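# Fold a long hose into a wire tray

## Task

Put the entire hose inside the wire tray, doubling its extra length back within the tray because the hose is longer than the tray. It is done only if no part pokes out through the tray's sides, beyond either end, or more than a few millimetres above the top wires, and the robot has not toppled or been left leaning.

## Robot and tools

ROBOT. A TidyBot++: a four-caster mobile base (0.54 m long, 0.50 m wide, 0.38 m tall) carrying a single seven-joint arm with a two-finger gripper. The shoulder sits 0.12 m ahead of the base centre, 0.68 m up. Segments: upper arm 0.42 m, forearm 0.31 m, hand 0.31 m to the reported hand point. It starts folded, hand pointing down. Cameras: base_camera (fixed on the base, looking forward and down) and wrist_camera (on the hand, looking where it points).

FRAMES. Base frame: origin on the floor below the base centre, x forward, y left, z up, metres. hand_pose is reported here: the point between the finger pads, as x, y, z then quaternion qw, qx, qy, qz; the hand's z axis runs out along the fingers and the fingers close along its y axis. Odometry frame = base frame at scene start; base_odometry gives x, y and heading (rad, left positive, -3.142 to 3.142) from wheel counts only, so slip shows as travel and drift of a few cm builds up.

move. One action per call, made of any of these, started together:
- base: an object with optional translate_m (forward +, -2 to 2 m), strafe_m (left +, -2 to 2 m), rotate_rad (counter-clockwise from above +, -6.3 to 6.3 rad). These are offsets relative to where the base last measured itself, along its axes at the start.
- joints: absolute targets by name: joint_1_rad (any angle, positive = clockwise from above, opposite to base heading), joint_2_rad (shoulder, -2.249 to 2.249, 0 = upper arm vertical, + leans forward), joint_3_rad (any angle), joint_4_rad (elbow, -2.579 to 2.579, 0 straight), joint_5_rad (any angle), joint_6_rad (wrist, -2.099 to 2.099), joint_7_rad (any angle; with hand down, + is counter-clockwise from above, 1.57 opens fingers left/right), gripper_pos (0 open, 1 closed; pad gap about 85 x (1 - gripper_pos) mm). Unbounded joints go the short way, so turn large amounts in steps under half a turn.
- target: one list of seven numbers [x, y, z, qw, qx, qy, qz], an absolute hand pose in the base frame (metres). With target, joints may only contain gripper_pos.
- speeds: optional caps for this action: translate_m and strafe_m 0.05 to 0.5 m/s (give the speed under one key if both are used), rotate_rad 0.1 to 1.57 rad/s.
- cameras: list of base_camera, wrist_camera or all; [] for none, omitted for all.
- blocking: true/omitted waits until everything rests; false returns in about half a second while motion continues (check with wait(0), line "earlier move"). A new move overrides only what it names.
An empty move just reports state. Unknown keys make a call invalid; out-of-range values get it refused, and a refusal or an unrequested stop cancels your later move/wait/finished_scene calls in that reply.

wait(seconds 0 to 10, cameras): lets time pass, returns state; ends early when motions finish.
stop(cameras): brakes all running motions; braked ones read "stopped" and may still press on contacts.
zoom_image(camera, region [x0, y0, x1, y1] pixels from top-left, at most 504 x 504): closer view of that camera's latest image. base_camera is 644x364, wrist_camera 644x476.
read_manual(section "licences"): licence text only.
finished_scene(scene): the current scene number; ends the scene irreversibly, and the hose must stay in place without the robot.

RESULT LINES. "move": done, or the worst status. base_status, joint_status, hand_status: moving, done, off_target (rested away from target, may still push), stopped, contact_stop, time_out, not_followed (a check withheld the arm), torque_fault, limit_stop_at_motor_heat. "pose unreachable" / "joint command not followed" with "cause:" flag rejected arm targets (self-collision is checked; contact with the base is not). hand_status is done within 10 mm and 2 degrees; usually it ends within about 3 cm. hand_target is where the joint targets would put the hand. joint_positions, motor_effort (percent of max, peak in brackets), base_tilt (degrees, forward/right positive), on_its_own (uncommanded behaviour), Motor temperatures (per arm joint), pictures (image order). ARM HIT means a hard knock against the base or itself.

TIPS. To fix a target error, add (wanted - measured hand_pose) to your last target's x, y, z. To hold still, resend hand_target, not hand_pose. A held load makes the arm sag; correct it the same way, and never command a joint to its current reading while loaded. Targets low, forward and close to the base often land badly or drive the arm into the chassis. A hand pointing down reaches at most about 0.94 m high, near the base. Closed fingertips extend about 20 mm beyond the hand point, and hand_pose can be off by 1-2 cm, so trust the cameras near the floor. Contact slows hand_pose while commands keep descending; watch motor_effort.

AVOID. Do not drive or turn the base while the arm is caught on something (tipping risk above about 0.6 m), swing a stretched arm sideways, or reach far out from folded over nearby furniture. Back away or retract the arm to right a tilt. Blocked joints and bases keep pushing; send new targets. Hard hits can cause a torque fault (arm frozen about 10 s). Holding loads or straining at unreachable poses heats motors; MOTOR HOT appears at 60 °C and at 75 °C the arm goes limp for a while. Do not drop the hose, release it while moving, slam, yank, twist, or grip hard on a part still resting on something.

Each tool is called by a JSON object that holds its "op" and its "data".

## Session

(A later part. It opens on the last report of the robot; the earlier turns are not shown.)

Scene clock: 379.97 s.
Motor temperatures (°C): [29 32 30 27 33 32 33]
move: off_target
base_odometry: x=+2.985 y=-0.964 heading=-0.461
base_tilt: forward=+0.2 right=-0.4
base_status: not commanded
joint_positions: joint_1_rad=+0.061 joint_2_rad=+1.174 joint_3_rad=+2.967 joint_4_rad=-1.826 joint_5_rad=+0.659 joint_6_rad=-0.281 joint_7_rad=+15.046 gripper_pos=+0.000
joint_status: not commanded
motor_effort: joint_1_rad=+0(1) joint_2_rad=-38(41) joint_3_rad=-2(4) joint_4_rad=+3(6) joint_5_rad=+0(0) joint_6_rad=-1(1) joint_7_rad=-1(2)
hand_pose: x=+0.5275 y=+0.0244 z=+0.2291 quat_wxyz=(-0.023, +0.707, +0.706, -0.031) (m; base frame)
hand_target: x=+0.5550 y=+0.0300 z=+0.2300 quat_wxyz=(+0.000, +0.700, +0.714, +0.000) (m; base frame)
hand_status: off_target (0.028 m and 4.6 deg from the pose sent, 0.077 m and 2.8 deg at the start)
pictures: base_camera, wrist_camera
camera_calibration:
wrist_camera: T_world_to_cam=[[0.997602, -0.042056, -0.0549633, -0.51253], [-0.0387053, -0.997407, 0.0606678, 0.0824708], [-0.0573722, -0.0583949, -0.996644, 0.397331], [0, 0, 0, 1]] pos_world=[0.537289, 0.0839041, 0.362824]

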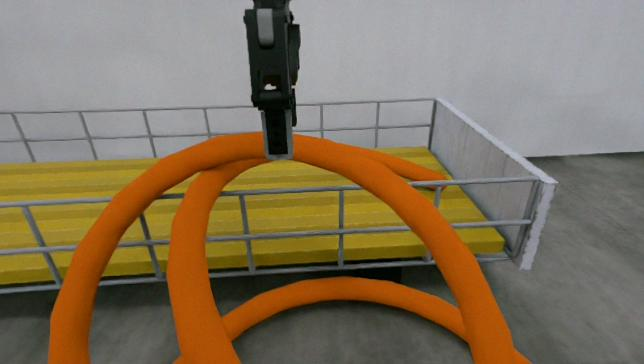

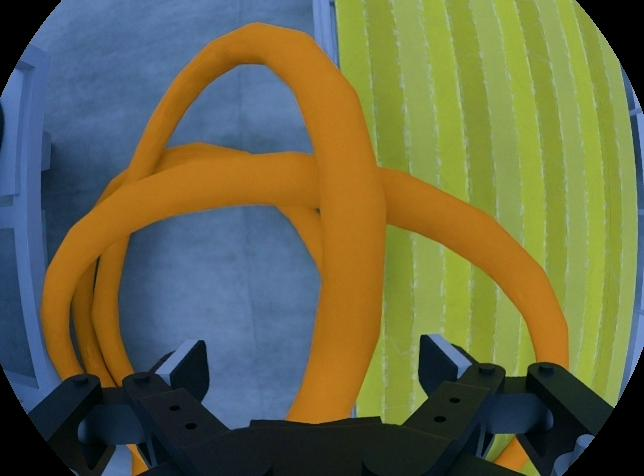

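{"op": "move", "data": {"target": [0.555, 0.035, 0.2, 0, 0.7, 0.714, 0], "cameras": ["base_camera"]}}

{"op": "move", "data": {"joints": {"gripper_pos": 0.9}, "cameras": []}}

{"op": "move", "data": {"target": [0.5, 0.1, 0.5, 0, 0.7, 0.714, 0]}}

Scene clock: 382.03 s.
Motor temperatures (°C): [29 32 30 27 33 32 33]
move: off_target
base_odometry: x=+2.985 y=-0.964 heading=-0.461
base_tilt: forward=+0.2 right=-0.4
base_status: not commanded
joint_positions: joint_1_rad=+0.025 joint_2_rad=+1.236 joint_3_rad=+3.000 joint_4_rad=-1.787 joint_5_rad=+0.672 joint_6_rad=-0.235 joint_7_rad=+15.017 gripper_pos=+0.000
joint_status: not commanded
motor_effort: joint_1_rad=+0(1) joint_2_rad=-38(41) joint_3_rad=-2(3) joint_4_rad=+3(4) joint_5_rad=+0(0) joint_6_rad=-1(1) joint_7_rad=+0(1)
hand_pose: x=+0.5335 y=+0.0292 z=+0.2018 quat_wxyz=(-0.017, +0.708, +0.706, -0.027) (m; base frame)
hand_target: x=+0.5550 y=+0.0350 z=+0.2000 quat_wxyz=(+0.000, +0.700, +0.714, +0.000) (m; base frame)
hand_status: off_target (0.022 m and 3.9 deg from the pose sent, 0.041 m and 4.6 deg at the start)
pictures: base_camera

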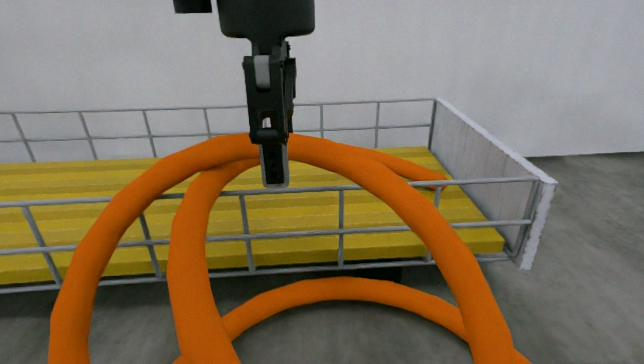

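Scene clock: 383.07 s.
Motor temperatures (°C): [29 32 30 27 33 32 33]
move: off_target
base_odometry: x=+2.985 y=-0.964 heading=-0.461
base_tilt: forward=+0.2 right=-0.4
base_status: not commanded
joint_positions: joint_1_rad=+0.025 joint_2_rad=+1.237 joint_3_rad=+3.001 joint_4_rad=-1.782 joint_5_rad=+0.672 joint_6_rad=-0.231 joint_7_rad=+15.013 gripper_pos=+0.721
joint_status: gripper_pos off_target (ended at +0.721, target +0.900)
motor_effort: joint_1_rad=-1(1) joint_2_rad=-39(41) joint_3_rad=-1(3) joint_4_rad=+2(3) joint_5_rad=+0(1) joint_6_rad=-1(2) joint_7_rad=+0(1)
hand_pose: x=+0.5368 y=+0.0296 z=+0.2015 quat_wxyz=(-0.015, +0.709, +0.704, -0.024) (m; base frame)
hand_target: x=+0.5550 y=+0.0350 z=+0.2000 quat_wxyz=(+0.000, +0.700, +0.714, +0.000) (m; base frame)
hand_status: not commanded
pictures: none
No camera images: "cameras" was empty.

Scene clock: 385.07 s.
Motor temperatures (°C): [29 32 30 27 33 32 33]
move: off_target
base_odometry: x=+2.985 y=-0.964 heading=-0.461
base_tilt: forward=+0.2 right=-0.3
base_status: not commanded
joint_positions: joint_1_rad=+0.025 joint_2_rad=+0.591 joint_3_rad=+2.775 joint_4_rad=-1.967 joint_5_rad=+0.383 joint_6_rad=-0.650 joint_7_rad=+15.122 gripper_pos=+0.723
joint_status: not commanded
motor_effort: joint_1_rad=-1(1) joint_2_rad=-36(45) joint_3_rad=-4(6) joint_4_rad=+15(15) joint_5_rad=+0(1) joint_6_rad=+0(1) joint_7_rad=-1(1)
hand_pose: x=+0.5119 y=+0.0864 z=+0.4711 quat_wxyz=(+0.012, +0.704, +0.710, -0.006) (m; base frame)
hand_target: x=+0.5000 y=+0.1000 z=+0.5000 quat_wxyz=(+0.000, +0.700, +0.714, +0.000) (m; base frame)
hand_status: off_target (0.034 m and 1.7 deg from the pose sent, 0.309 m and 3.6 deg at the start)
pictures: base_camera, wrist_camera
camera_calibration:
wrist_camera: T_world_to_cam=[[0.999056, -0.0314384, 0.0299807, -0.522805], [-0.0335486, -0.99679, 0.0726976, 0.120635], [0.0275989, -0.0736347, -0.996903, 0.59918], [0, 0, 0, 1]] pos_world=[0.509822, 0.147932, 0.604228]

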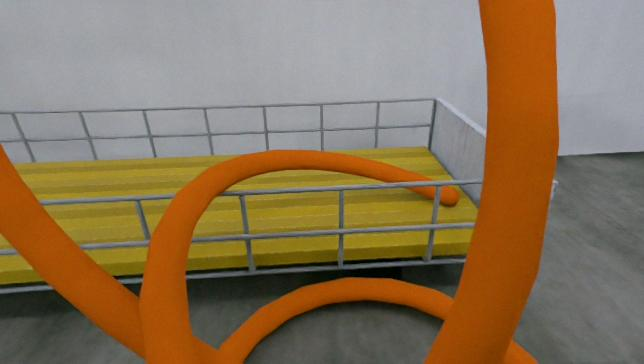

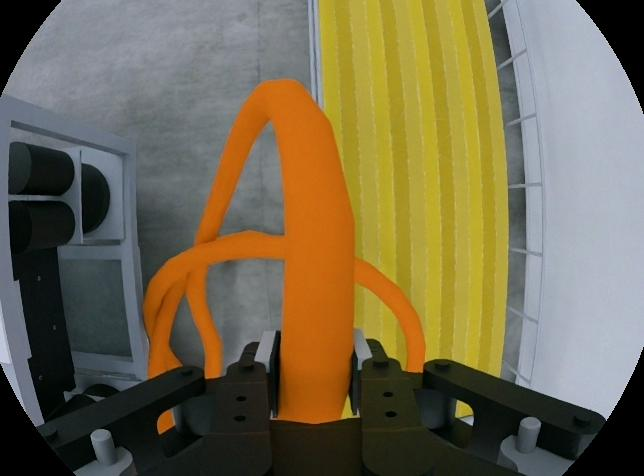

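{"op": "move", "data": {"target": [0.42, 0.42, 0.5, 0, 0.7, 0.714, 0]}}

Scene clock: 388.60 s.
Motor temperatures (°C): [29 32 30 27 33 32 33]
move: off_target
base_odometry: x=+2.985 y=-0.964 heading=-0.461
base_tilt: forward=+0.2 right=-0.4
base_status: not commanded
joint_positions: joint_1_rad=-0.736 joint_2_rad=+0.744 joint_3_rad=+2.828 joint_4_rad=-1.568 joint_5_rad=+0.352 joint_6_rad=-0.885 joint_7_rad=+14.639 gripper_pos=+0.733
joint_status: not commanded
motor_effort: joint_1_rad=-2(3) joint_2_rad=-44(45) joint_3_rad=-6(7) joint_4_rad=+19(19) joint_5_rad=-2(2) joint_6_rad=+3(3) joint_7_rad=-1(2)
hand_pose: x=+0.4409 y=+0.3996 z=+0.4816 quat_wxyz=(+0.029, +0.659, +0.751, +0.004) (m; base frame)
hand_target: x=+0.4200 y=+0.4200 z=+0.5000 quat_wxyz=(+0.000, +0.700, +0.714, +0.000) (m; base frame)
hand_status: off_target (0.035 m and 7.2 deg from the pose sent, 0.347 m and 1.7 deg at the start)
pictures: base_camera, wrist_camera
camera_calibration:
wrist_camera: T_world_to_cam=[[0.993563, 0.0916023, 0.0666454, -0.506747], [0.085896, -0.992759, 0.083967, 0.369981], [0.0738545, -0.077702, -0.994237, 0.614627], [0, 0, 0, 1]] pos_world=[0.426313, 0.461479, 0.613791]

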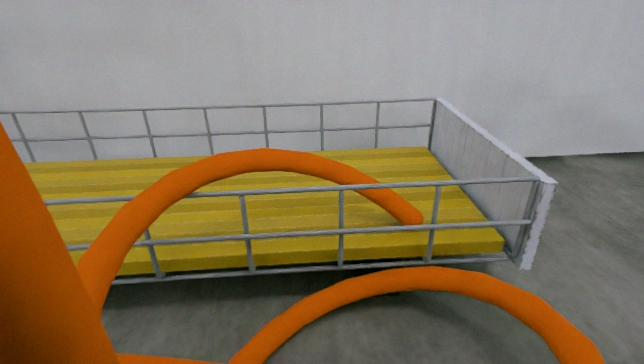

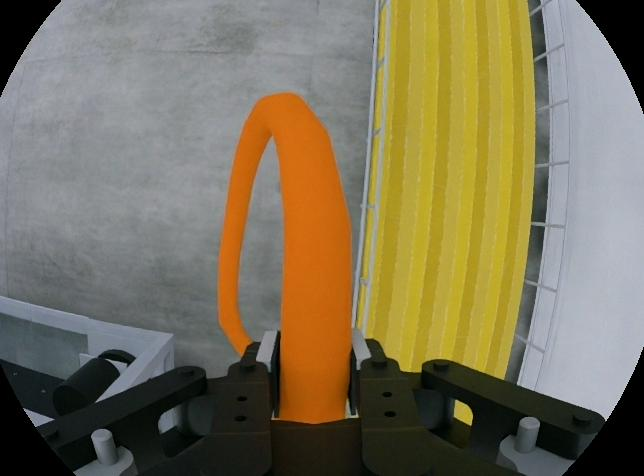

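{"op": "move", "data": {"base": {"translate_m": -0.06, "strafe_m": 0.5}, "speeds": {"strafe_m": 0.25}}}

Scene clock: 392.63 s.
Motor temperatures (°C): [29 32 30 27 33 32 32]
move: done
base_odometry: x=+3.154 y=-0.489 heading=-0.462
base_tilt: forward=+0.2 right=-0.4
base_status: done
joint_positions: joint_1_rad=-0.748 joint_2_rad=+0.751 joint_3_rad=+2.839 joint_4_rad=-1.557 joint_5_rad=+0.336 joint_6_rad=-0.895 joint_7_rad=+14.629 gripper_pos=+0.735
joint_status: not commanded
motor_effort: joint_1_rad=-2(5) joint_2_rad=-43(47) joint_3_rad=-5(8) joint_4_rad=+18(21) joint_5_rad=+0(3) joint_6_rad=+2(4) joint_7_rad=+0(2)
hand_pose: x=+0.4387 y=+0.4016 z=+0.4796 quat_wxyz=(+0.028, +0.667, +0.745, -0.001) (m; base frame)
hand_target: x=+0.4200 y=+0.4200 z=+0.5000 quat_wxyz=(+0.000, +0.700, +0.714, +0.000) (m; base frame)
hand_status: not commanded
pictures: base_camera, wrist_camera
camera_calibration:
wrist_camera: T_world_to_cam=[[0.995703, 0.0721635, 0.058028, -0.493539], [0.0668434, -0.993794, 0.0889129, 0.378754], [0.0640841, -0.0846521, -0.994348, 0.620058], [0, 0, 0, 1]] pos_world=[0.426366, 0.464508, 0.611517]

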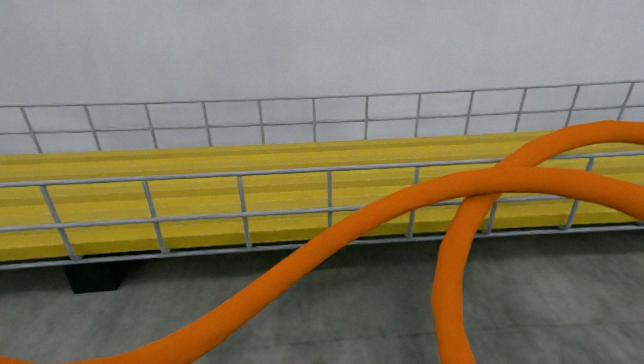

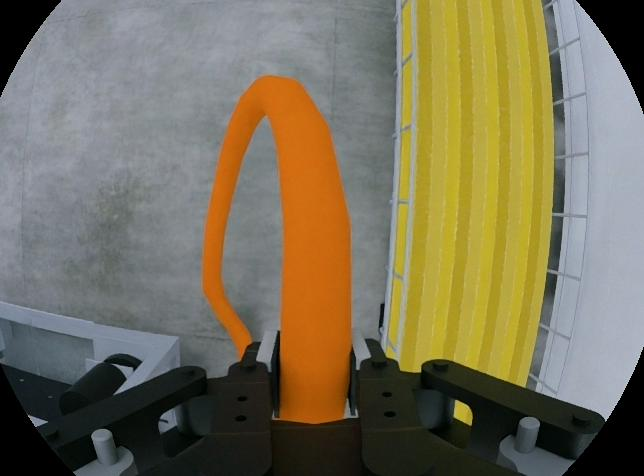

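{"op": "move", "data": {"target": [0.45, 0.5, 0.25, 0, 0.7, 0.714, 0], "cameras": []}}

{"op": "move", "data": {"target": [0.47, 0.5, 0.08, 0, 0.7, 0.714, 0]}}

Scene clock: 395.40 s.
Motor temperatures (°C): [29 32 30 27 33 32 32]
move: off_target
base_odometry: x=+3.154 y=-0.489 heading=-0.462
base_tilt: forward=+0.2 right=-0.4
base_status: not commanded
joint_positions: joint_1_rad=-0.869 joint_2_rad=+1.286 joint_3_rad=+2.943 joint_4_rad=-1.205 joint_5_rad=+0.336 joint_6_rad=-0.776 joint_7_rad=+14.617 gripper_pos=+0.735
joint_status: not commanded
motor_effort: joint_1_rad=-1(2) joint_2_rad=-48(52) joint_3_rad=-4(6) joint_4_rad=+13(18) joint_5_rad=+0(1) joint_6_rad=+2(3) joint_7_rad=+0(1)
hand_pose: x=+0.4503 y=+0.4600 z=+0.2481 quat_wxyz=(+0.025, +0.671, +0.740, -0.042) (m; base frame)
hand_target: x=+0.4500 y=+0.5000 z=+0.2500 quat_wxyz=(+0.000, +0.700, +0.714, +0.000) (m; base frame)
hand_status: off_target (0.040 m and 7.2 deg from the pose sent, 0.250 m and 6.1 deg at the start)
pictures: none
No camera images: "cameras" was empty.

Scene clock: 397.23 s.
Motor temperatures (°C): [29 32 30 27 33 32 32]
move: off_target
base_odometry: x=+3.154 y=-0.489 heading=-0.462
base_tilt: forward=+0.2 right=-0.4
base_status: not commanded
joint_positions: joint_1_rad=-0.876 joint_2_rad=+1.653 joint_3_rad=+2.983 joint_4_rad=-0.819 joint_5_rad=+0.325 joint_6_rad=-0.750 joint_7_rad=+14.617 gripper_pos=+0.737
joint_status: not commanded
motor_effort: joint_1_rad=-2(3) joint_2_rad=-43(48) joint_3_rad=-2(5) joint_4_rad=+11(13) joint_5_rad=+0(1) joint_6_rad=+3(3) joint_7_rad=+0(1)
hand_pose: x=+0.4878 y=+0.4710 z=+0.0956 quat_wxyz=(+0.033, +0.698, +0.715, -0.025) (m; base frame)
hand_target: x=+0.4700 y=+0.5000 z=+0.0800 quat_wxyz=(+0.000, +0.700, +0.714, +0.000) (m; base frame)
hand_status: off_target (0.037 m and 4.7 deg from the pose sent, 0.174 m and 7.2 deg at the start)
pictures: base_camera, wrist_camera
camera_calibration:
wrist_camera: T_world_to_cam=[[0.999329, -0.0141011, 0.0338103, -0.484001], [-0.0182937, -0.991722, 0.127091, 0.51552], [0.0317383, -0.127624, -0.991315, 0.276688], [0, 0, 0, 1]] pos_world=[0.484325, 0.539739, 0.225131]

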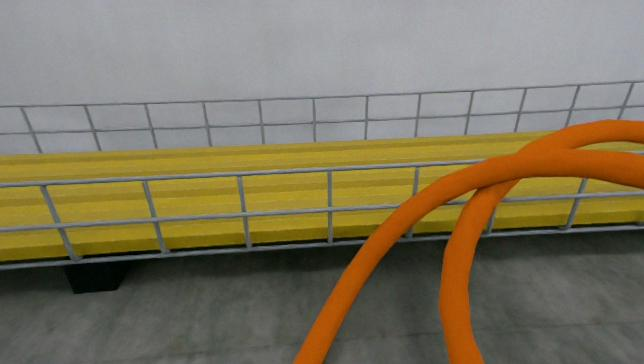

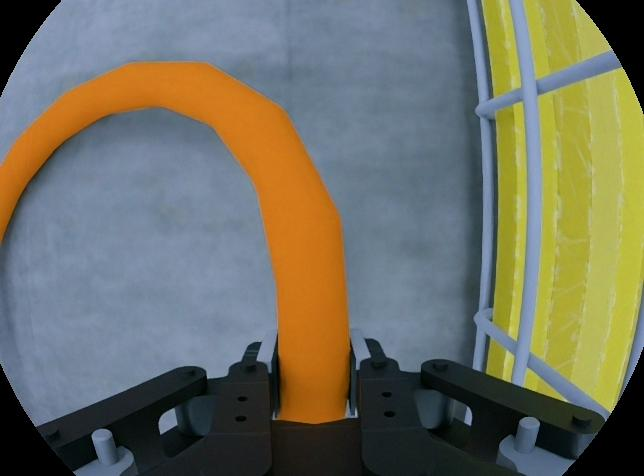

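{"op": "move", "data": {"joints": {"gripper_pos": 0}, "cameras": []}}

{"op": "move", "data": {"target": [0.45, 0.35, 0.4, 0, 0.7, 0.714, 0], "cameras": []}}

{"op": "move", "data": {"target": [0.45, 0.0, 0.64, 0, 0.7, 0.714, 0]}}

Scene clock: 402.13 s.
Motor temperatures (°C): [29 32 30 27 33 32 32]
move: done
base_odometry: x=+3.154 y=-0.489 heading=-0.462
base_tilt: forward=+0.2 right=-0.4
base_status: not commanded
joint_positions: joint_1_rad=-0.885 joint_2_rad=+1.677 joint_3_rad=+2.984 joint_4_rad=-0.817 joint_5_rad=+0.319 joint_6_rad=-0.719 joint_7_rad=+14.617 gripper_pos=+0.000
joint_status: all done
motor_effort: joint_1_rad=+0(2) joint_2_rad=-50(50) joint_3_rad=-2(3) joint_4_rad=+11(12) joint_5_rad=+1(1) joint_6_rad=-1(3) joint_7_rad=-1(1)
hand_pose: x=+0.4782 y=+0.4733 z=+0.0807 quat_wxyz=(+0.027, +0.696, +0.717, -0.021) (m; base frame)
hand_target: x=+0.4700 y=+0.5000 z=+0.0800 quat_wxyz=(+0.000, +0.700, +0.714, +0.000) (m; base frame)
hand_status: not commanded
pictures: none
No camera images: "cameras" was empty.

Scene clock: 404.33 s.
Motor temperatures (°C): [29 32 30 27 33 32 32]
move: off_target
base_odometry: x=+3.154 y=-0.489 heading=-0.462
base_tilt: forward=+0.2 right=-0.4
base_status: not commanded
joint_positions: joint_1_rad=-0.648 joint_2_rad=+0.884 joint_3_rad=+2.878 joint_4_rad=-1.713 joint_5_rad=+0.319 joint_6_rad=-0.690 joint_7_rad=+14.617 gripper_pos=+0.000
joint_status: not commanded
motor_effort: joint_1_rad=+0(1) joint_2_rad=-39(52) joint_3_rad=-4(4) joint_4_rad=+9(11) joint_5_rad=+0(1) joint_6_rad=-1(1) joint_7_rad=+0(1)
hand_pose: x=+0.4299 y=+0.3320 z=+0.3809 quat_wxyz=(+0.001, +0.708, +0.705, -0.050) (m; base frame)
hand_target: x=+0.4500 y=+0.3500 z=+0.4000 quat_wxyz=(+0.000, +0.700, +0.714, +0.000) (m; base frame)
hand_status: off_target (0.033 m and 5.9 deg from the pose sent, 0.343 m and 4.0 deg at the start)
pictures: none
No camera images: "cameras" was empty.

Scene clock: 406.70 s.
Motor temperatures (°C): [29 32 30 27 33 32 32]
move: off_target
base_odometry: x=+3.153 y=-0.489 heading=-0.462
base_tilt: forward=+0.2 right=-0.4
base_status: not commanded
joint_positions: joint_1_rad=+0.105 joint_2_rad=+0.167 joint_3_rad=+2.995 joint_4_rad=-1.915 joint_5_rad=+0.100 joint_6_rad=-1.019 joint_7_rad=+15.644 gripper_pos=+0.000
joint_status: not commanded
motor_effort: joint_1_rad=+0(3) joint_2_rad=-21(40) joint_3_rad=+1(3) joint_4_rad=+16(17) joint_5_rad=+1(1) joint_6_rad=+0(1) joint_7_rad=+0(1)
hand_pose: x=+0.4754 y=-0.0096 z=+0.6333 quat_wxyz=(+0.037, +0.697, +0.716, -0.005) (m; base frame)
hand_target: x=+0.4500 y=+0.0000 z=+0.6400 quat_wxyz=(+0.000, +0.700, +0.714, +0.000) (m; base frame)
hand_status: off_target (0.028 m and 4.3 deg from the pose sent, 0.422 m and 5.9 deg at the start)
pictures: base_camera, wrist_camera
camera_calibration:
wrist_camera: T_world_to_cam=[[0.997612, -0.0113548, 0.0681287, -0.517426], [-0.0184834, -0.994307, 0.104936, -0.0156142], [0.0665494, -0.105945, -0.992143, 0.733013], [0, 0, 0, 1]] pos_world=[0.46712, 0.0562582, 0.764144]

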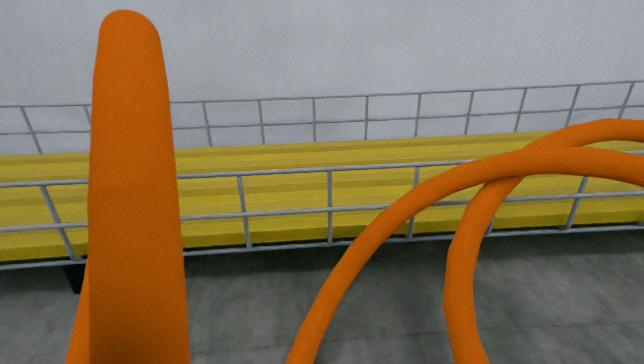

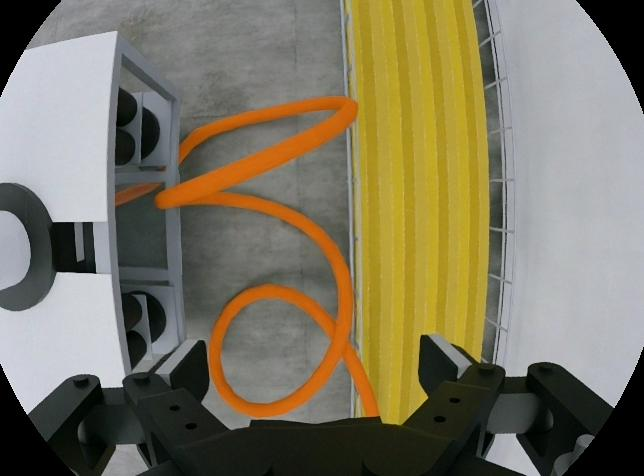

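{"op": "zoom_image", "data": {"camera": "wrist_camera", "region": [80, 60, 400, 430]}}

Scaled by 1.362.

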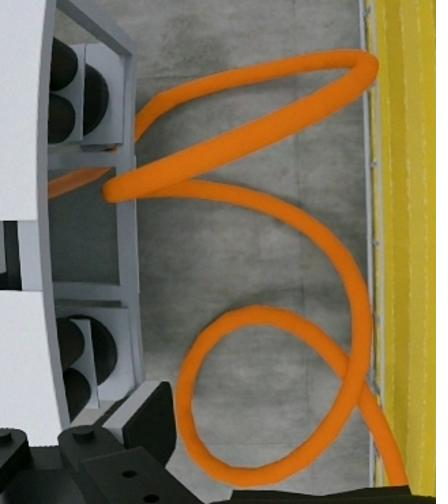

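{"op": "move", "data": {"base": {"translate_m": -0.2, "strafe_m": -0.15}, "target": [0.5, -0.1, 0.62, 0, 0.7, 0.714, 0]}}

Scene clock: 416.63 s.
Motor temperatures (°C): [29 32 30 27 33 32 32]
move: off_target
base_odometry: x=+2.907 y=-0.534 heading=-0.462
base_tilt: forward=+0.2 right=-0.3
base_status: done
joint_positions: joint_1_rad=+0.420 joint_2_rad=+0.284 joint_3_rad=+2.948 joint_4_rad=-1.800 joint_5_rad=+0.098 joint_6_rad=-1.020 joint_7_rad=+15.851 gripper_pos=+0.000
joint_status: not commanded
motor_effort: joint_1_rad=+0(3) joint_2_rad=-26(27) joint_3_rad=+0(2) joint_4_rad=+17(17) joint_5_rad=+0(1) joint_6_rad=+0(1) joint_7_rad=-1(1)
hand_pose: x=+0.5052 y=-0.1138 z=+0.6228 quat_wxyz=(+0.027, +0.721, +0.692, -0.001) (m; base frame)
hand_target: x=+0.5000 y=-0.1000 z=+0.6200 quat_wxyz=(+0.000, +0.700, +0.714, +0.000) (m; base frame)
hand_status: off_target (0.015 m and 4.7 deg from the pose sent, 0.095 m and 4.3 deg at the start)
pictures: base_camera, wrist_camera
camera_calibration:
wrist_camera: T_world_to_cam=[[0.995005, -0.0797605, 0.0600301, -0.549098], [-0.0846117, -0.992938, 0.0831549, -0.0703943], [0.0529737, -0.0878187, -0.994727, 0.72011], [0, 0, 0, 1]] pos_world=[0.502253, -0.0504544, 0.755129]

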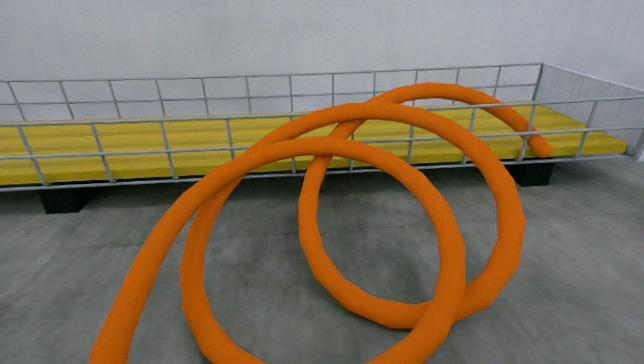

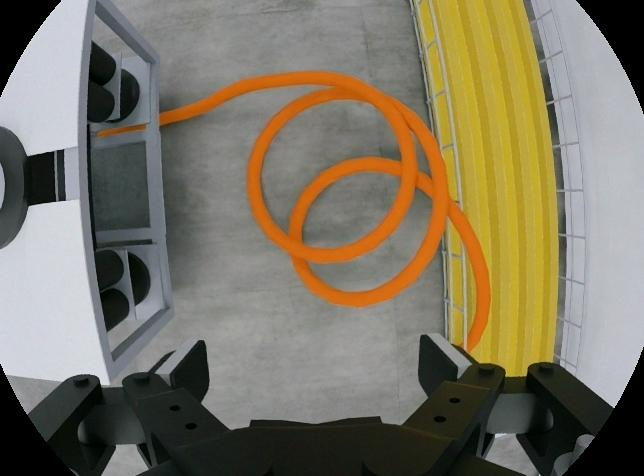

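{"op": "move", "data": {"target": [0.38, 0.18, 0.25, 0, 0.976, 0.216, 0]}}

Scene clock: 423.67 s.
Motor temperatures (°C): [29 32 30 27 33 32 32]
move: off_target
base_odometry: x=+2.907 y=-0.534 heading=-0.462
base_tilt: forward=+0.2 right=-0.4
base_status: not commanded
joint_positions: joint_1_rad=-0.568 joint_2_rad=+1.098 joint_3_rad=+3.102 joint_4_rad=-2.211 joint_5_rad=-0.028 joint_6_rad=+0.128 joint_7_rad=+14.152 gripper_pos=+0.000
joint_status: not commanded
motor_effort: joint_1_rad=+0(2) joint_2_rad=-31(35) joint_3_rad=+1(2) joint_4_rad=-2(17) joint_5_rad=+0(1) joint_6_rad=+0(1) joint_7_rad=-1(1)
hand_pose: x=+0.3686 y=+0.1846 z=+0.2532 quat_wxyz=(-0.010, +0.959, +0.283, -0.023) (m; base frame)
hand_target: x=+0.3800 y=+0.1800 z=+0.2500 quat_wxyz=(+0.000, +0.976, +0.216, +0.000) (m; base frame)
hand_status: off_target (0.013 m and 8.5 deg from the pose sent, 0.491 m and 62.7 deg at the start)
pictures: base_camera, wrist_camera
camera_calibration:
wrist_camera: T_world_to_cam=[[0.510133, -0.860042, -0.00955134, -0.026836], [-0.856365, -0.508922, 0.0873878, 0.439075], [-0.0800181, -0.0364, -0.996129, 0.425743], [0, 0, 0, 1]] pos_world=[0.423766, 0.215872, 0.385469]

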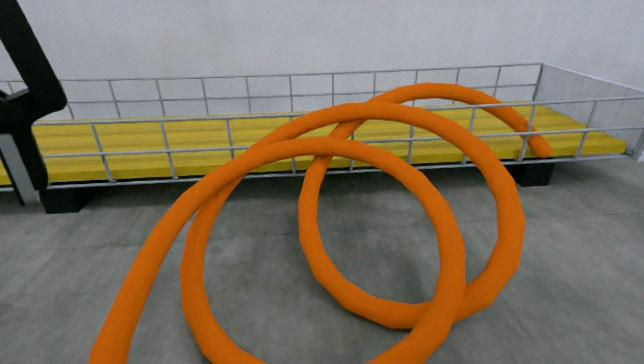

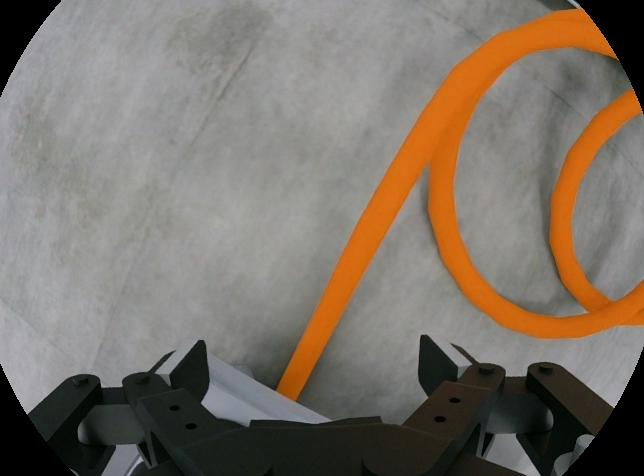

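{"op": "move", "data": {"target": [0.40, 0.168, 0.12, 0, 0.9985, 0.055, 0]}}

Scene clock: 426.13 s.
Motor temperatures (°C): [29 32 30 27 33 32 32]
move: off_target
base_odometry: x=+2.907 y=-0.534 heading=-0.462
base_tilt: forward=+0.2 right=-0.4
base_status: not commanded
joint_positions: joint_1_rad=-0.498 joint_2_rad=+1.448 joint_3_rad=+3.100 joint_4_rad=-1.996 joint_5_rad=-0.118 joint_6_rad=+0.236 joint_7_rad=+14.012 gripper_pos=+0.000
joint_status: not commanded
motor_effort: joint_1_rad=+0(1) joint_2_rad=-34(36) joint_3_rad=+0(1) joint_4_rad=-4(5) joint_5_rad=+0(1) joint_6_rad=-1(1) joint_7_rad=-1(1)
hand_pose: x=+0.3766 y=+0.1598 z=+0.1233 quat_wxyz=(+0.006, +0.991, +0.132, -0.034) (m; base frame)
hand_target: x=+0.4000 y=+0.1680 z=+0.1200 quat_wxyz=(+0.000, +0.998, +0.055, +0.000) (m; base frame)
hand_status: off_target (0.025 m and 9.8 deg from the pose sent, 0.138 m and 26.8 deg at the start)
pictures: base_camera, wrist_camera
camera_calibration:
wrist_camera: T_world_to_cam=[[0.225567, -0.973878, 0.0261155, 0.0674966], [-0.968316, -0.221168, 0.11597, 0.437302], [-0.107165, -0.051447, -0.992909, 0.308348], [0, 0, 0, 1]] pos_world=[0.441265, 0.178314, 0.253685]

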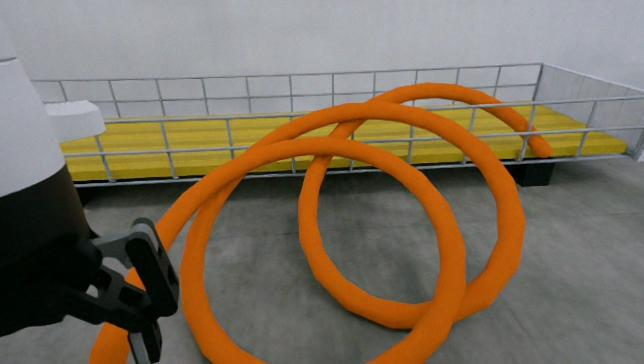

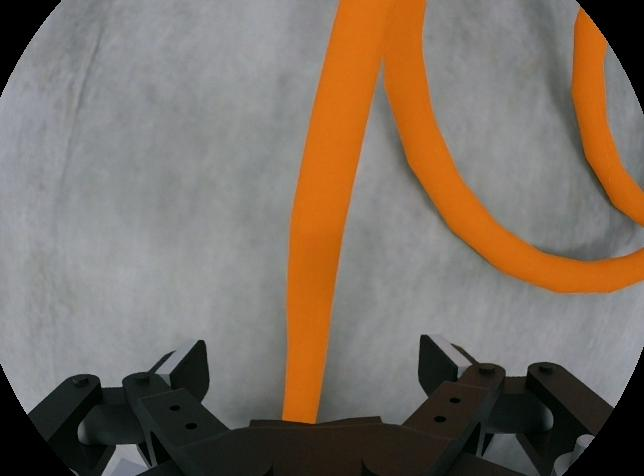

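{"op": "move", "data": {"target": [0.41, 0.172, 0.03, 0, 0.9985, 0.055, 0], "cameras": []}}

{"op": "move", "data": {"joints": {"gripper_pos": 0.9}}}

Scene clock: 428.13 s.
Motor temperatures (°C): [29 32 30 27 33 32 32]
move: off_target
base_odometry: x=+2.907 y=-0.534 heading=-0.462
base_tilt: forward=+0.2 right=-0.4
base_status: not commanded
joint_positions: joint_1_rad=-0.498 joint_2_rad=+1.658 joint_3_rad=+3.100 joint_4_rad=-1.757 joint_5_rad=-0.119 joint_6_rad=+0.237 joint_7_rad=+14.011 gripper_pos=+0.000
joint_status: not commanded
motor_effort: joint_1_rad=+0(0) joint_2_rad=-34(37) joint_3_rad=+0(2) joint_4_rad=-4(5) joint_5_rad=+0(1) joint_6_rad=+0(1) joint_7_rad=-1(1)
hand_pose: x=+0.3933 y=+0.1701 z=+0.0323 quat_wxyz=(+0.001, +0.992, +0.127, -0.020) (m; base frame)
hand_target: x=+0.4100 y=+0.1720 z=+0.0300 quat_wxyz=(+0.000, +0.998, +0.055, +0.000) (m; base frame)
hand_status: off_target (0.017 m and 8.6 deg from the pose sent, 0.100 m and 9.8 deg at the start)
pictures: none
No camera images: "cameras" was empty.

Scene clock: 429.17 s.
Motor temperatures (°C): [29 32 30 27 33 32 32]
move: off_target
base_odometry: x=+2.907 y=-0.534 heading=-0.462
base_tilt: forward=+0.2 right=-0.4
base_status: not commanded
joint_positions: joint_1_rad=-0.495 joint_2_rad=+1.658 joint_3_rad=+3.100 joint_4_rad=-1.757 joint_5_rad=-0.121 joint_6_rad=+0.237 joint_7_rad=+14.011 gripper_pos=+0.760
joint_status: gripper_pos off_target (ended at +0.760, target +0.900)
motor_effort: joint_1_rad=+0(1) joint_2_rad=-34(36) joint_3_rad=-1(2) joint_4_rad=-3(4) joint_5_rad=+1(1) joint_6_rad=+0(1) joint_7_rad=+0(1)
hand_pose: x=+0.3942 y=+0.1693 z=+0.0322 quat_wxyz=(+0.001, +0.992, +0.124, -0.020) (m; base frame)
hand_target: x=+0.4100 y=+0.1720 z=+0.0300 quat_wxyz=(+0.000, +0.998, +0.055, +0.000) (m; base frame)
hand_status: not commanded
pictures: base_camera, wrist_camera
camera_calibration:
wrist_camera: T_world_to_cam=[[0.208406, -0.977863, 0.0187108, 0.0828643], [-0.974661, -0.206058, 0.0870387, 0.467905], [-0.0812564, -0.036376, -0.996029, 0.2076], [0, 0, 0, 1]] pos_world=[0.455648, 0.184997, 0.164499]

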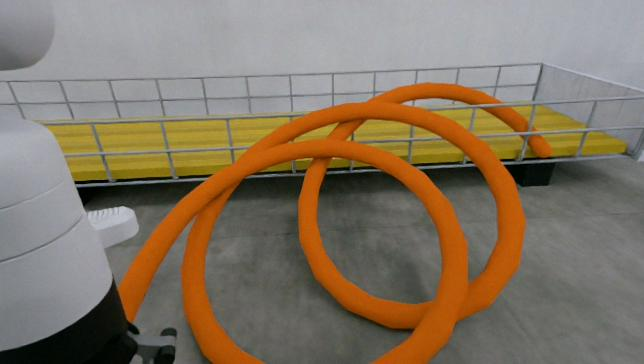

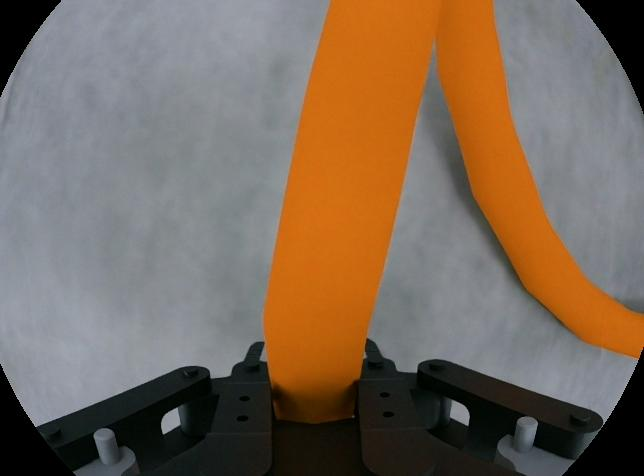

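{"op": "move", "data": {"target": [0.5, 0.2, 0.35, 0, 0.92, -0.39, 0], "cameras": []}}

{"op": "move", "data": {"target": [0.52, 0.3, 0.42, 0, 0.714, -0.7, 0]}}

Scene clock: 433.23 s.
Motor temperatures (°C): [29 32 30 27 33 32 32]
move: off_target
base_odometry: x=+2.907 y=-0.534 heading=-0.462
base_tilt: forward=+0.2 right=-0.4
base_status: not commanded
joint_positions: joint_1_rad=-0.617 joint_2_rad=+0.926 joint_3_rad=+3.347 joint_4_rad=-1.915 joint_5_rad=-0.378 joint_6_rad=-0.332 joint_7_rad=+13.337 gripper_pos=+0.760
joint_status: not commanded
motor_effort: joint_1_rad=-1(2) joint_2_rad=-39(43) joint_3_rad=+2(5) joint_4_rad=+6(7) joint_5_rad=+1(1) joint_6_rad=+0(1) joint_7_rad=+0(2)
hand_pose: x=+0.5081 y=+0.1870 z=+0.3261 quat_wxyz=(+0.015, +0.945, -0.327, +0.016) (m; base frame)
hand_target: x=+0.5000 y=+0.2000 z=+0.3500 quat_wxyz=(+0.000, +0.921, -0.390, +0.000) (m; base frame)
hand_status: off_target (0.028 m and 8.1 deg from the pose sent, 0.336 m and 60.2 deg at the start)
pictures: none
No camera images: "cameras" was empty.

Scene clock: 435.03 s.
Motor temperatures (°C): [29 32 30 27 33 32 32]
move: off_target
base_odometry: x=+2.907 y=-0.534 heading=-0.462
base_tilt: forward=+0.2 right=-0.4
base_status: not commanded
joint_positions: joint_1_rad=-0.880 joint_2_rad=+0.883 joint_3_rad=+3.533 joint_4_rad=-1.679 joint_5_rad=-0.378 joint_6_rad=-0.670 joint_7_rad=+12.386 gripper_pos=+0.760
joint_status: not commanded
motor_effort: joint_1_rad=-1(2) joint_2_rad=-42(43) joint_3_rad=+5(6) joint_4_rad=+11(12) joint_5_rad=+1(1) joint_6_rad=-1(2) joint_7_rad=-2(2)
hand_pose: x=+0.5279 y=+0.2785 z=+0.3897 quat_wxyz=(+0.016, +0.754, -0.656, +0.031) (m; base frame)
hand_target: x=+0.5200 y=+0.3000 z=+0.4200 quat_wxyz=(+0.000, +0.714, -0.700, +0.000) (m; base frame)
hand_status: off_target (0.038 m and 7.8 deg from the pose sent, 0.147 m and 50.7 deg at the start)
pictures: base_camera, wrist_camera
camera_calibration:
wrist_camera: T_world_to_cam=[[-0.995272, -0.097123, 0.00103955, 0.552078], [-0.0971245, 0.995074, -0.0198408, -0.166471], [0.00089256, -0.0198479, -0.999803, 0.531967], [0, 0, 0, 1]] pos_world=[0.532824, 0.229829, 0.527985]

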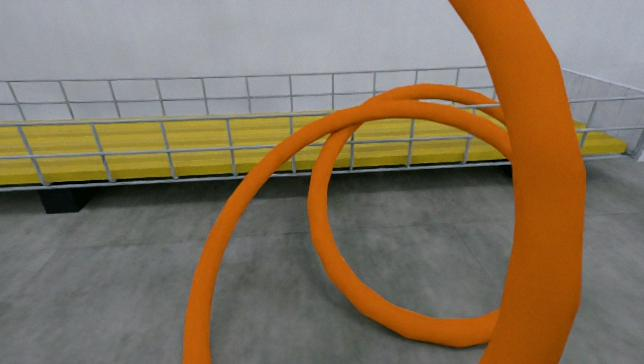

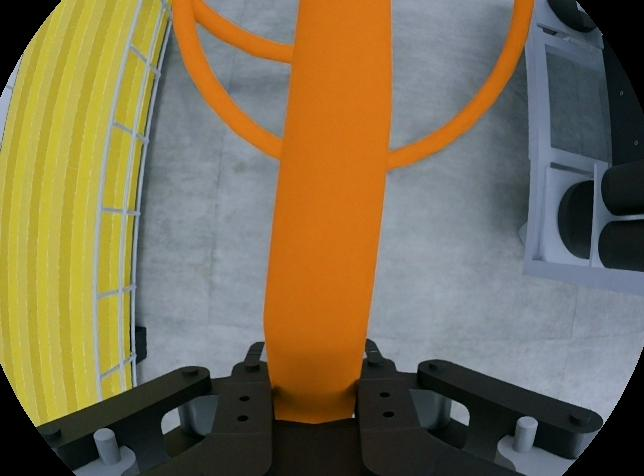

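{"op": "move", "data": {"base": {"strafe_m": 0.5}, "speeds": {"strafe_m": 0.25}}}

Scene clock: 439.93 s.
Motor temperatures (°C): [29 32 30 27 33 32 32]
move: done
base_odometry: x=+3.130 y=-0.086 heading=-0.461
base_tilt: forward=+0.2 right=-0.4
base_status: done
joint_positions: joint_1_rad=-0.885 joint_2_rad=+0.883 joint_3_rad=+3.540 joint_4_rad=-1.679 joint_5_rad=-0.378 joint_6_rad=-0.676 joint_7_rad=+12.384 gripper_pos=+0.760
joint_status: not commanded
motor_effort: joint_1_rad=-2(4) joint_2_rad=-41(43) joint_3_rad=+4(6) joint_4_rad=+12(13) joint_5_rad=-1(1) joint_6_rad=-1(1) joint_7_rad=-1(2)
hand_pose: x=+0.5281 y=+0.2770 z=+0.3906 quat_wxyz=(+0.018, +0.753, -0.657, +0.033) (m; base frame)
hand_target: x=+0.5200 y=+0.3000 z=+0.4200 quat_wxyz=(+0.000, +0.714, -0.700, +0.000) (m; base frame)
hand_status: not commanded
pictures: base_camera, wrist_camera
camera_calibration:
wrist_camera: T_world_to_cam=[[-0.995565, -0.0940733, 0.00111797, 0.551389], [-0.0940719, 0.995254, -0.0248964, -0.164641], [0.00122943, -0.0248911, -0.999689, 0.534071], [0, 0, 0, 1]] pos_world=[0.532799, 0.229024, 0.529189]

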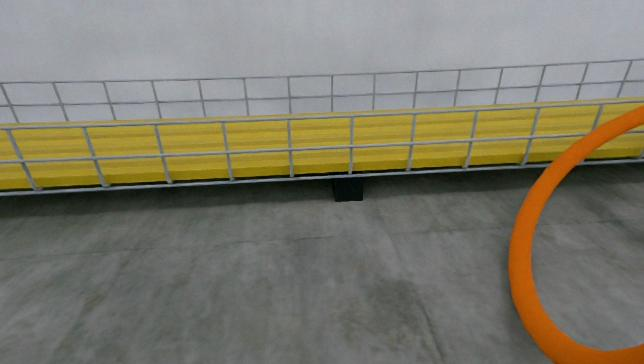

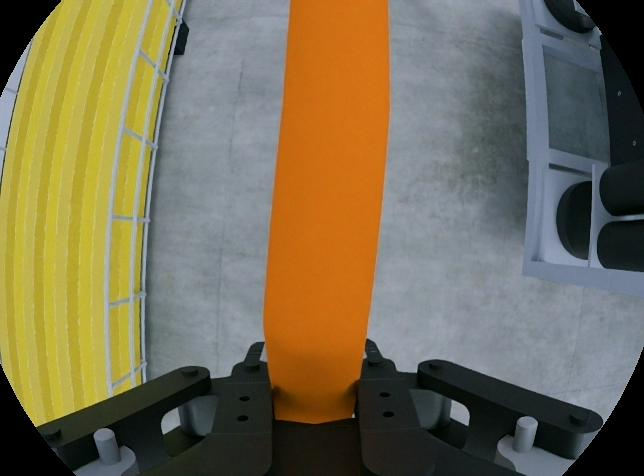

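{"op": "move", "data": {"base": {"translate_m": 0.27}, "speeds": {"translate_m": 0.2}, "target": [0.52, 0.33, 0.42, 0, 0.714, -0.7, 0]}}

{"op": "move", "data": {"target": [0.62, 0.3, 0.36, 0, 0.714, -0.7, 0]}}

Scene clock: 445.13 s.
Motor temperatures (°C): [29 32 30 27 33 32 32]
move: off_target
base_odometry: x=+3.372 y=-0.206 heading=-0.460
base_tilt: forward=+0.2 right=-0.4
base_status: done
joint_positions: joint_1_rad=-0.912 joint_2_rad=+0.883 joint_3_rad=+3.540 joint_4_rad=-1.610 joint_5_rad=-0.378 joint_6_rad=-0.723 joint_7_rad=+12.312 gripper_pos=+0.760
joint_status: not commanded
motor_effort: joint_1_rad=-1(3) joint_2_rad=-43(45) joint_3_rad=+4(6) joint_4_rad=+13(15) joint_5_rad=+0(1) joint_6_rad=+0(1) joint_7_rad=-1(2)
hand_pose: x=+0.5345 y=+0.3091 z=+0.4028 quat_wxyz=(+0.004, +0.744, -0.668, +0.029) (m; base frame)
hand_target: x=+0.5200 y=+0.3300 z=+0.4200 quat_wxyz=(+0.000, +0.714, -0.700, +0.000) (m; base frame)
hand_status: off_target (0.031 m and 6.0 deg from the pose sent, 0.061 m and 7.8 deg at the start)
pictures: base_camera, wrist_camera
camera_calibration:
wrist_camera: T_world_to_cam=[[-0.997623, -0.0675282, -0.0136945, 0.559703], [-0.0675307, 0.997717, -0.000281463, -0.22058], [0.0136822, 0.000644006, -0.999906, 0.53262], [0, 0, 0, 1]] pos_world=[0.53619, 0.257529, 0.540173]

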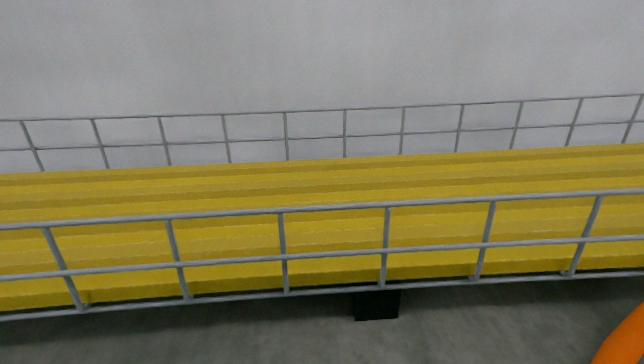

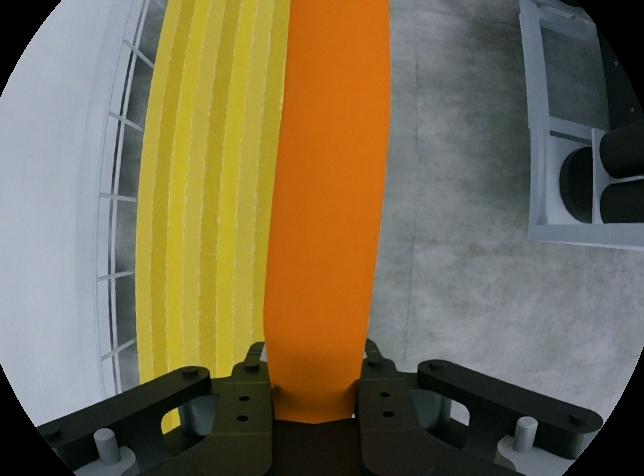

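Scene clock: 446.73 s.
Motor temperatures (°C): [29 32 30 27 33 32 32]
move: off_target
base_odometry: x=+3.372 y=-0.206 heading=-0.460
base_tilt: forward=+0.2 right=-0.4
base_status: not commanded
joint_positions: joint_1_rad=-0.721 joint_2_rad=+1.084 joint_3_rad=+3.522 joint_4_rad=-1.355 joint_5_rad=-0.378 joint_6_rad=-0.768 joint_7_rad=+12.312 gripper_pos=+0.760
joint_status: not commanded
motor_effort: joint_1_rad=-1(4) joint_2_rad=-48(51) joint_3_rad=+5(6) joint_4_rad=+14(15) joint_5_rad=+0(1) joint_6_rad=+0(1) joint_7_rad=-1(2)
hand_pose: x=+0.6327 y=+0.2692 z=+0.3437 quat_wxyz=(+0.008, +0.708, -0.705, +0.037) (m; base frame)
hand_target: x=+0.6200 y=+0.3000 z=+0.3600 quat_wxyz=(+0.000, +0.714, -0.700, +0.000) (m; base frame)
hand_status: off_target (0.037 m and 4.4 deg from the pose sent, 0.096 m and 6.0 deg at the start)
pictures: base_camera, wrist_camera
camera_calibration:
wrist_camera: T_world_to_cam=[[-0.999104, 0.0356777, -0.0227688, 0.630406], [0.0360248, 0.999238, -0.0150226, -0.235024], [0.0222155, -0.0158294, -0.999628, 0.471127], [0, 0, 0, 1]] pos_world=[0.627842, 0.219811, 0.481774]

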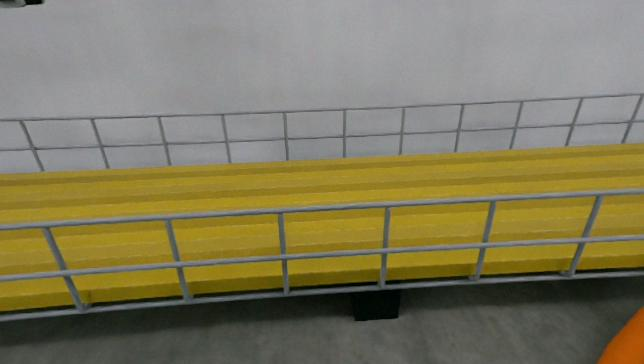

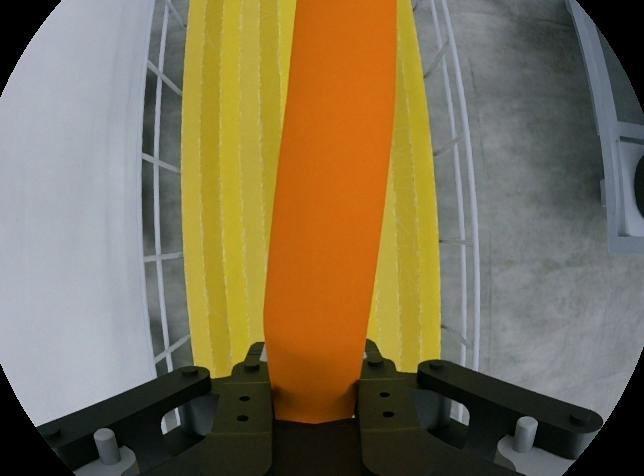

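Lower into the tray.

{"op": "move", "data": {"target": [0.65, 0.32, 0.22, 0, 0.714, -0.7, 0], "cameras": []}}

{"op": "move", "data": {"target": [0.66, 0.32, 0.125, 0, 0.714, -0.7, 0]}}

Scene clock: 449.33 s.
Motor temperatures (°C): [29 32 30 27 33 32 32]
move: off_target
base_odometry: x=+3.372 y=-0.206 heading=-0.460
base_tilt: forward=+0.2 right=-0.4
base_status: not commanded
joint_positions: joint_1_rad=-0.693 joint_2_rad=+1.415 joint_3_rad=+3.486 joint_4_rad=-1.083 joint_5_rad=-0.383 joint_6_rad=-0.768 joint_7_rad=+12.312 gripper_pos=+0.760
joint_status: not commanded
motor_effort: joint_1_rad=-1(2) joint_2_rad=-52(56) joint_3_rad=+4(6) joint_4_rad=+12(15) joint_5_rad=+0(1) joint_6_rad=+0(1) joint_7_rad=-1(2)
hand_pose: x=+0.6374 y=+0.2802 z=+0.1977 quat_wxyz=(+0.044, +0.733, -0.678, +0.031) (m; base frame)
hand_target: x=+0.6500 y=+0.3200 z=+0.2200 quat_wxyz=(+0.000, +0.714, -0.700, +0.000) (m; base frame)
hand_status: off_target (0.047 m and 7.0 deg from the pose sent, 0.135 m and 4.4 deg at the start)
pictures: none
No camera images: "cameras" was empty.

Scene clock: 450.63 s.
Motor temperatures (°C): [29 32 30 27 33 32 32]
move: off_target
base_odometry: x=+3.372 y=-0.206 heading=-0.460
base_tilt: forward=+0.2 right=-0.4
base_status: not commanded
joint_positions: joint_1_rad=-0.646 joint_2_rad=+1.618 joint_3_rad=+3.457 joint_4_rad=-0.854 joint_5_rad=-0.383 joint_6_rad=-0.768 joint_7_rad=+12.312 gripper_pos=+0.760
joint_status: not commanded
motor_effort: joint_1_rad=-2(2) joint_2_rad=-49(54) joint_3_rad=+3(5) joint_4_rad=+13(13) joint_5_rad=+0(1) joint_6_rad=+0(0) joint_7_rad=-1(1)
hand_pose: x=+0.6494 y=+0.2886 z=+0.1128 quat_wxyz=(+0.035, +0.744, -0.668, +0.020) (m; base frame)
hand_target: x=+0.6600 y=+0.3200 z=+0.1250 quat_wxyz=(+0.000, +0.714, -0.700, +0.000) (m; base frame)
hand_status: off_target (0.035 m and 6.8 deg from the pose sent, 0.086 m and 7.0 deg at the start)
pictures: base_camera, wrist_camera
camera_calibration:
wrist_camera: T_world_to_cam=[[-0.996989, -0.065287, 0.0418467, 0.661648], [-0.0665778, 0.997323, -0.0302314, -0.189512], [-0.039761, -0.0329264, -0.998667, 0.285335], [0, 0, 0, 1]] pos_world=[0.658384, 0.241596, 0.251538]

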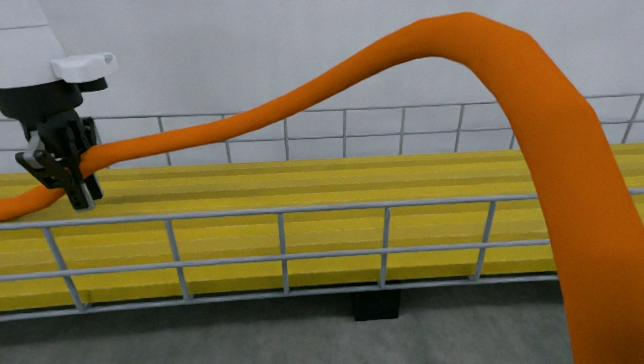

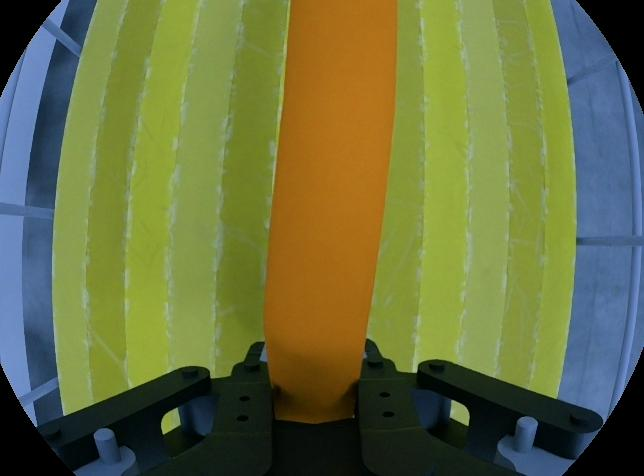

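{"op": "move", "data": {"joints": {"gripper_pos": 0.5}, "cameras": []}}

{"op": "move", "data": {"joints": {"gripper_pos": 0}}}

Scene clock: 452.63 s.
Motor temperatures (°C): [29 32 30 27 33 32 32]
move: done
base_odometry: x=+3.372 y=-0.206 heading=-0.460
base_tilt: forward=+0.2 right=-0.4
base_status: not commanded
joint_positions: joint_1_rad=-0.646 joint_2_rad=+1.618 joint_3_rad=+3.452 joint_4_rad=-0.850 joint_5_rad=-0.383 joint_6_rad=-0.768 joint_7_rad=+12.312 gripper_pos=+0.500
joint_status: all done
motor_effort: joint_1_rad=-1(2) joint_2_rad=-50(51) joint_3_rad=+4(5) joint_4_rad=+12(13) joint_5_rad=+1(1) joint_6_rad=+0(0) joint_7_rad=+0(1)
hand_pose: x=+0.6491 y=+0.2920 z=+0.1130 quat_wxyz=(+0.032, +0.744, -0.667, +0.018) (m; base frame)
hand_target: x=+0.6600 y=+0.3200 z=+0.1250 quat_wxyz=(+0.000, +0.714, -0.700, +0.000) (m; base frame)
hand_status: not commanded
pictures: none
No camera images: "cameras" was empty.

Scene clock: 453.47 s.
Motor temperatures (°C): [29 32 30 27 33 32 32]
move: done
base_odometry: x=+3.372 y=-0.206 heading=-0.460
base_tilt: forward=+0.2 right=-0.4
base_status: not commanded
joint_positions: joint_1_rad=-0.646 joint_2_rad=+1.618 joint_3_rad=+3.452 joint_4_rad=-0.848 joint_5_rad=-0.383 joint_6_rad=-0.768 joint_7_rad=+12.312 gripper_pos=+0.000
joint_status: all done
motor_effort: joint_1_rad=+0(0) joint_2_rad=-50(50) joint_3_rad=+4(5) joint_4_rad=+11(12) joint_5_rad=+1(1) joint_6_rad=-1(1) joint_7_rad=+0(1)
hand_pose: x=+0.6500 y=+0.2930 z=+0.1134 quat_wxyz=(+0.031, +0.744, -0.667, +0.018) (m; base frame)
hand_target: x=+0.6600 y=+0.3200 z=+0.1250 quat_wxyz=(+0.000, +0.714, -0.700, +0.000) (m; base frame)
hand_status: not commanded
pictures: base_camera, wrist_camera
camera_calibration:
wrist_camera: T_world_to_cam=[[-0.996943, -0.0670151, 0.0401605, 0.66319], [-0.0679626, 0.997429, -0.0227106, -0.193834], [-0.0385353, -0.0253706, -0.998935, 0.283105], [0, 0, 0, 1]] pos_world=[0.658899, 0.244962, 0.251768]

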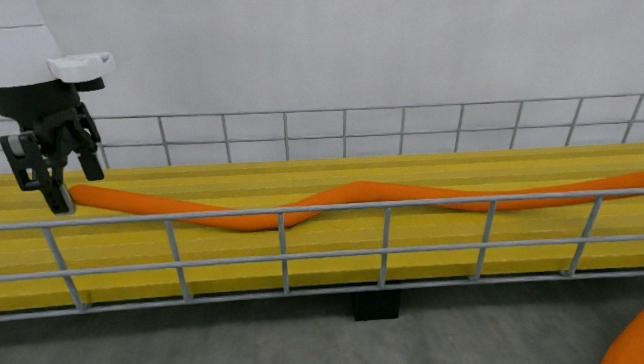

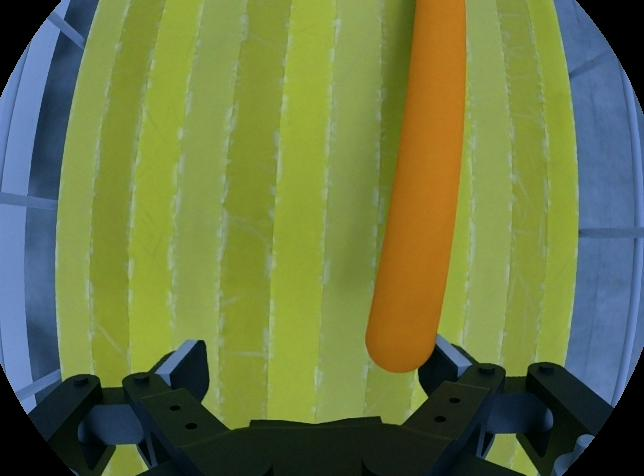

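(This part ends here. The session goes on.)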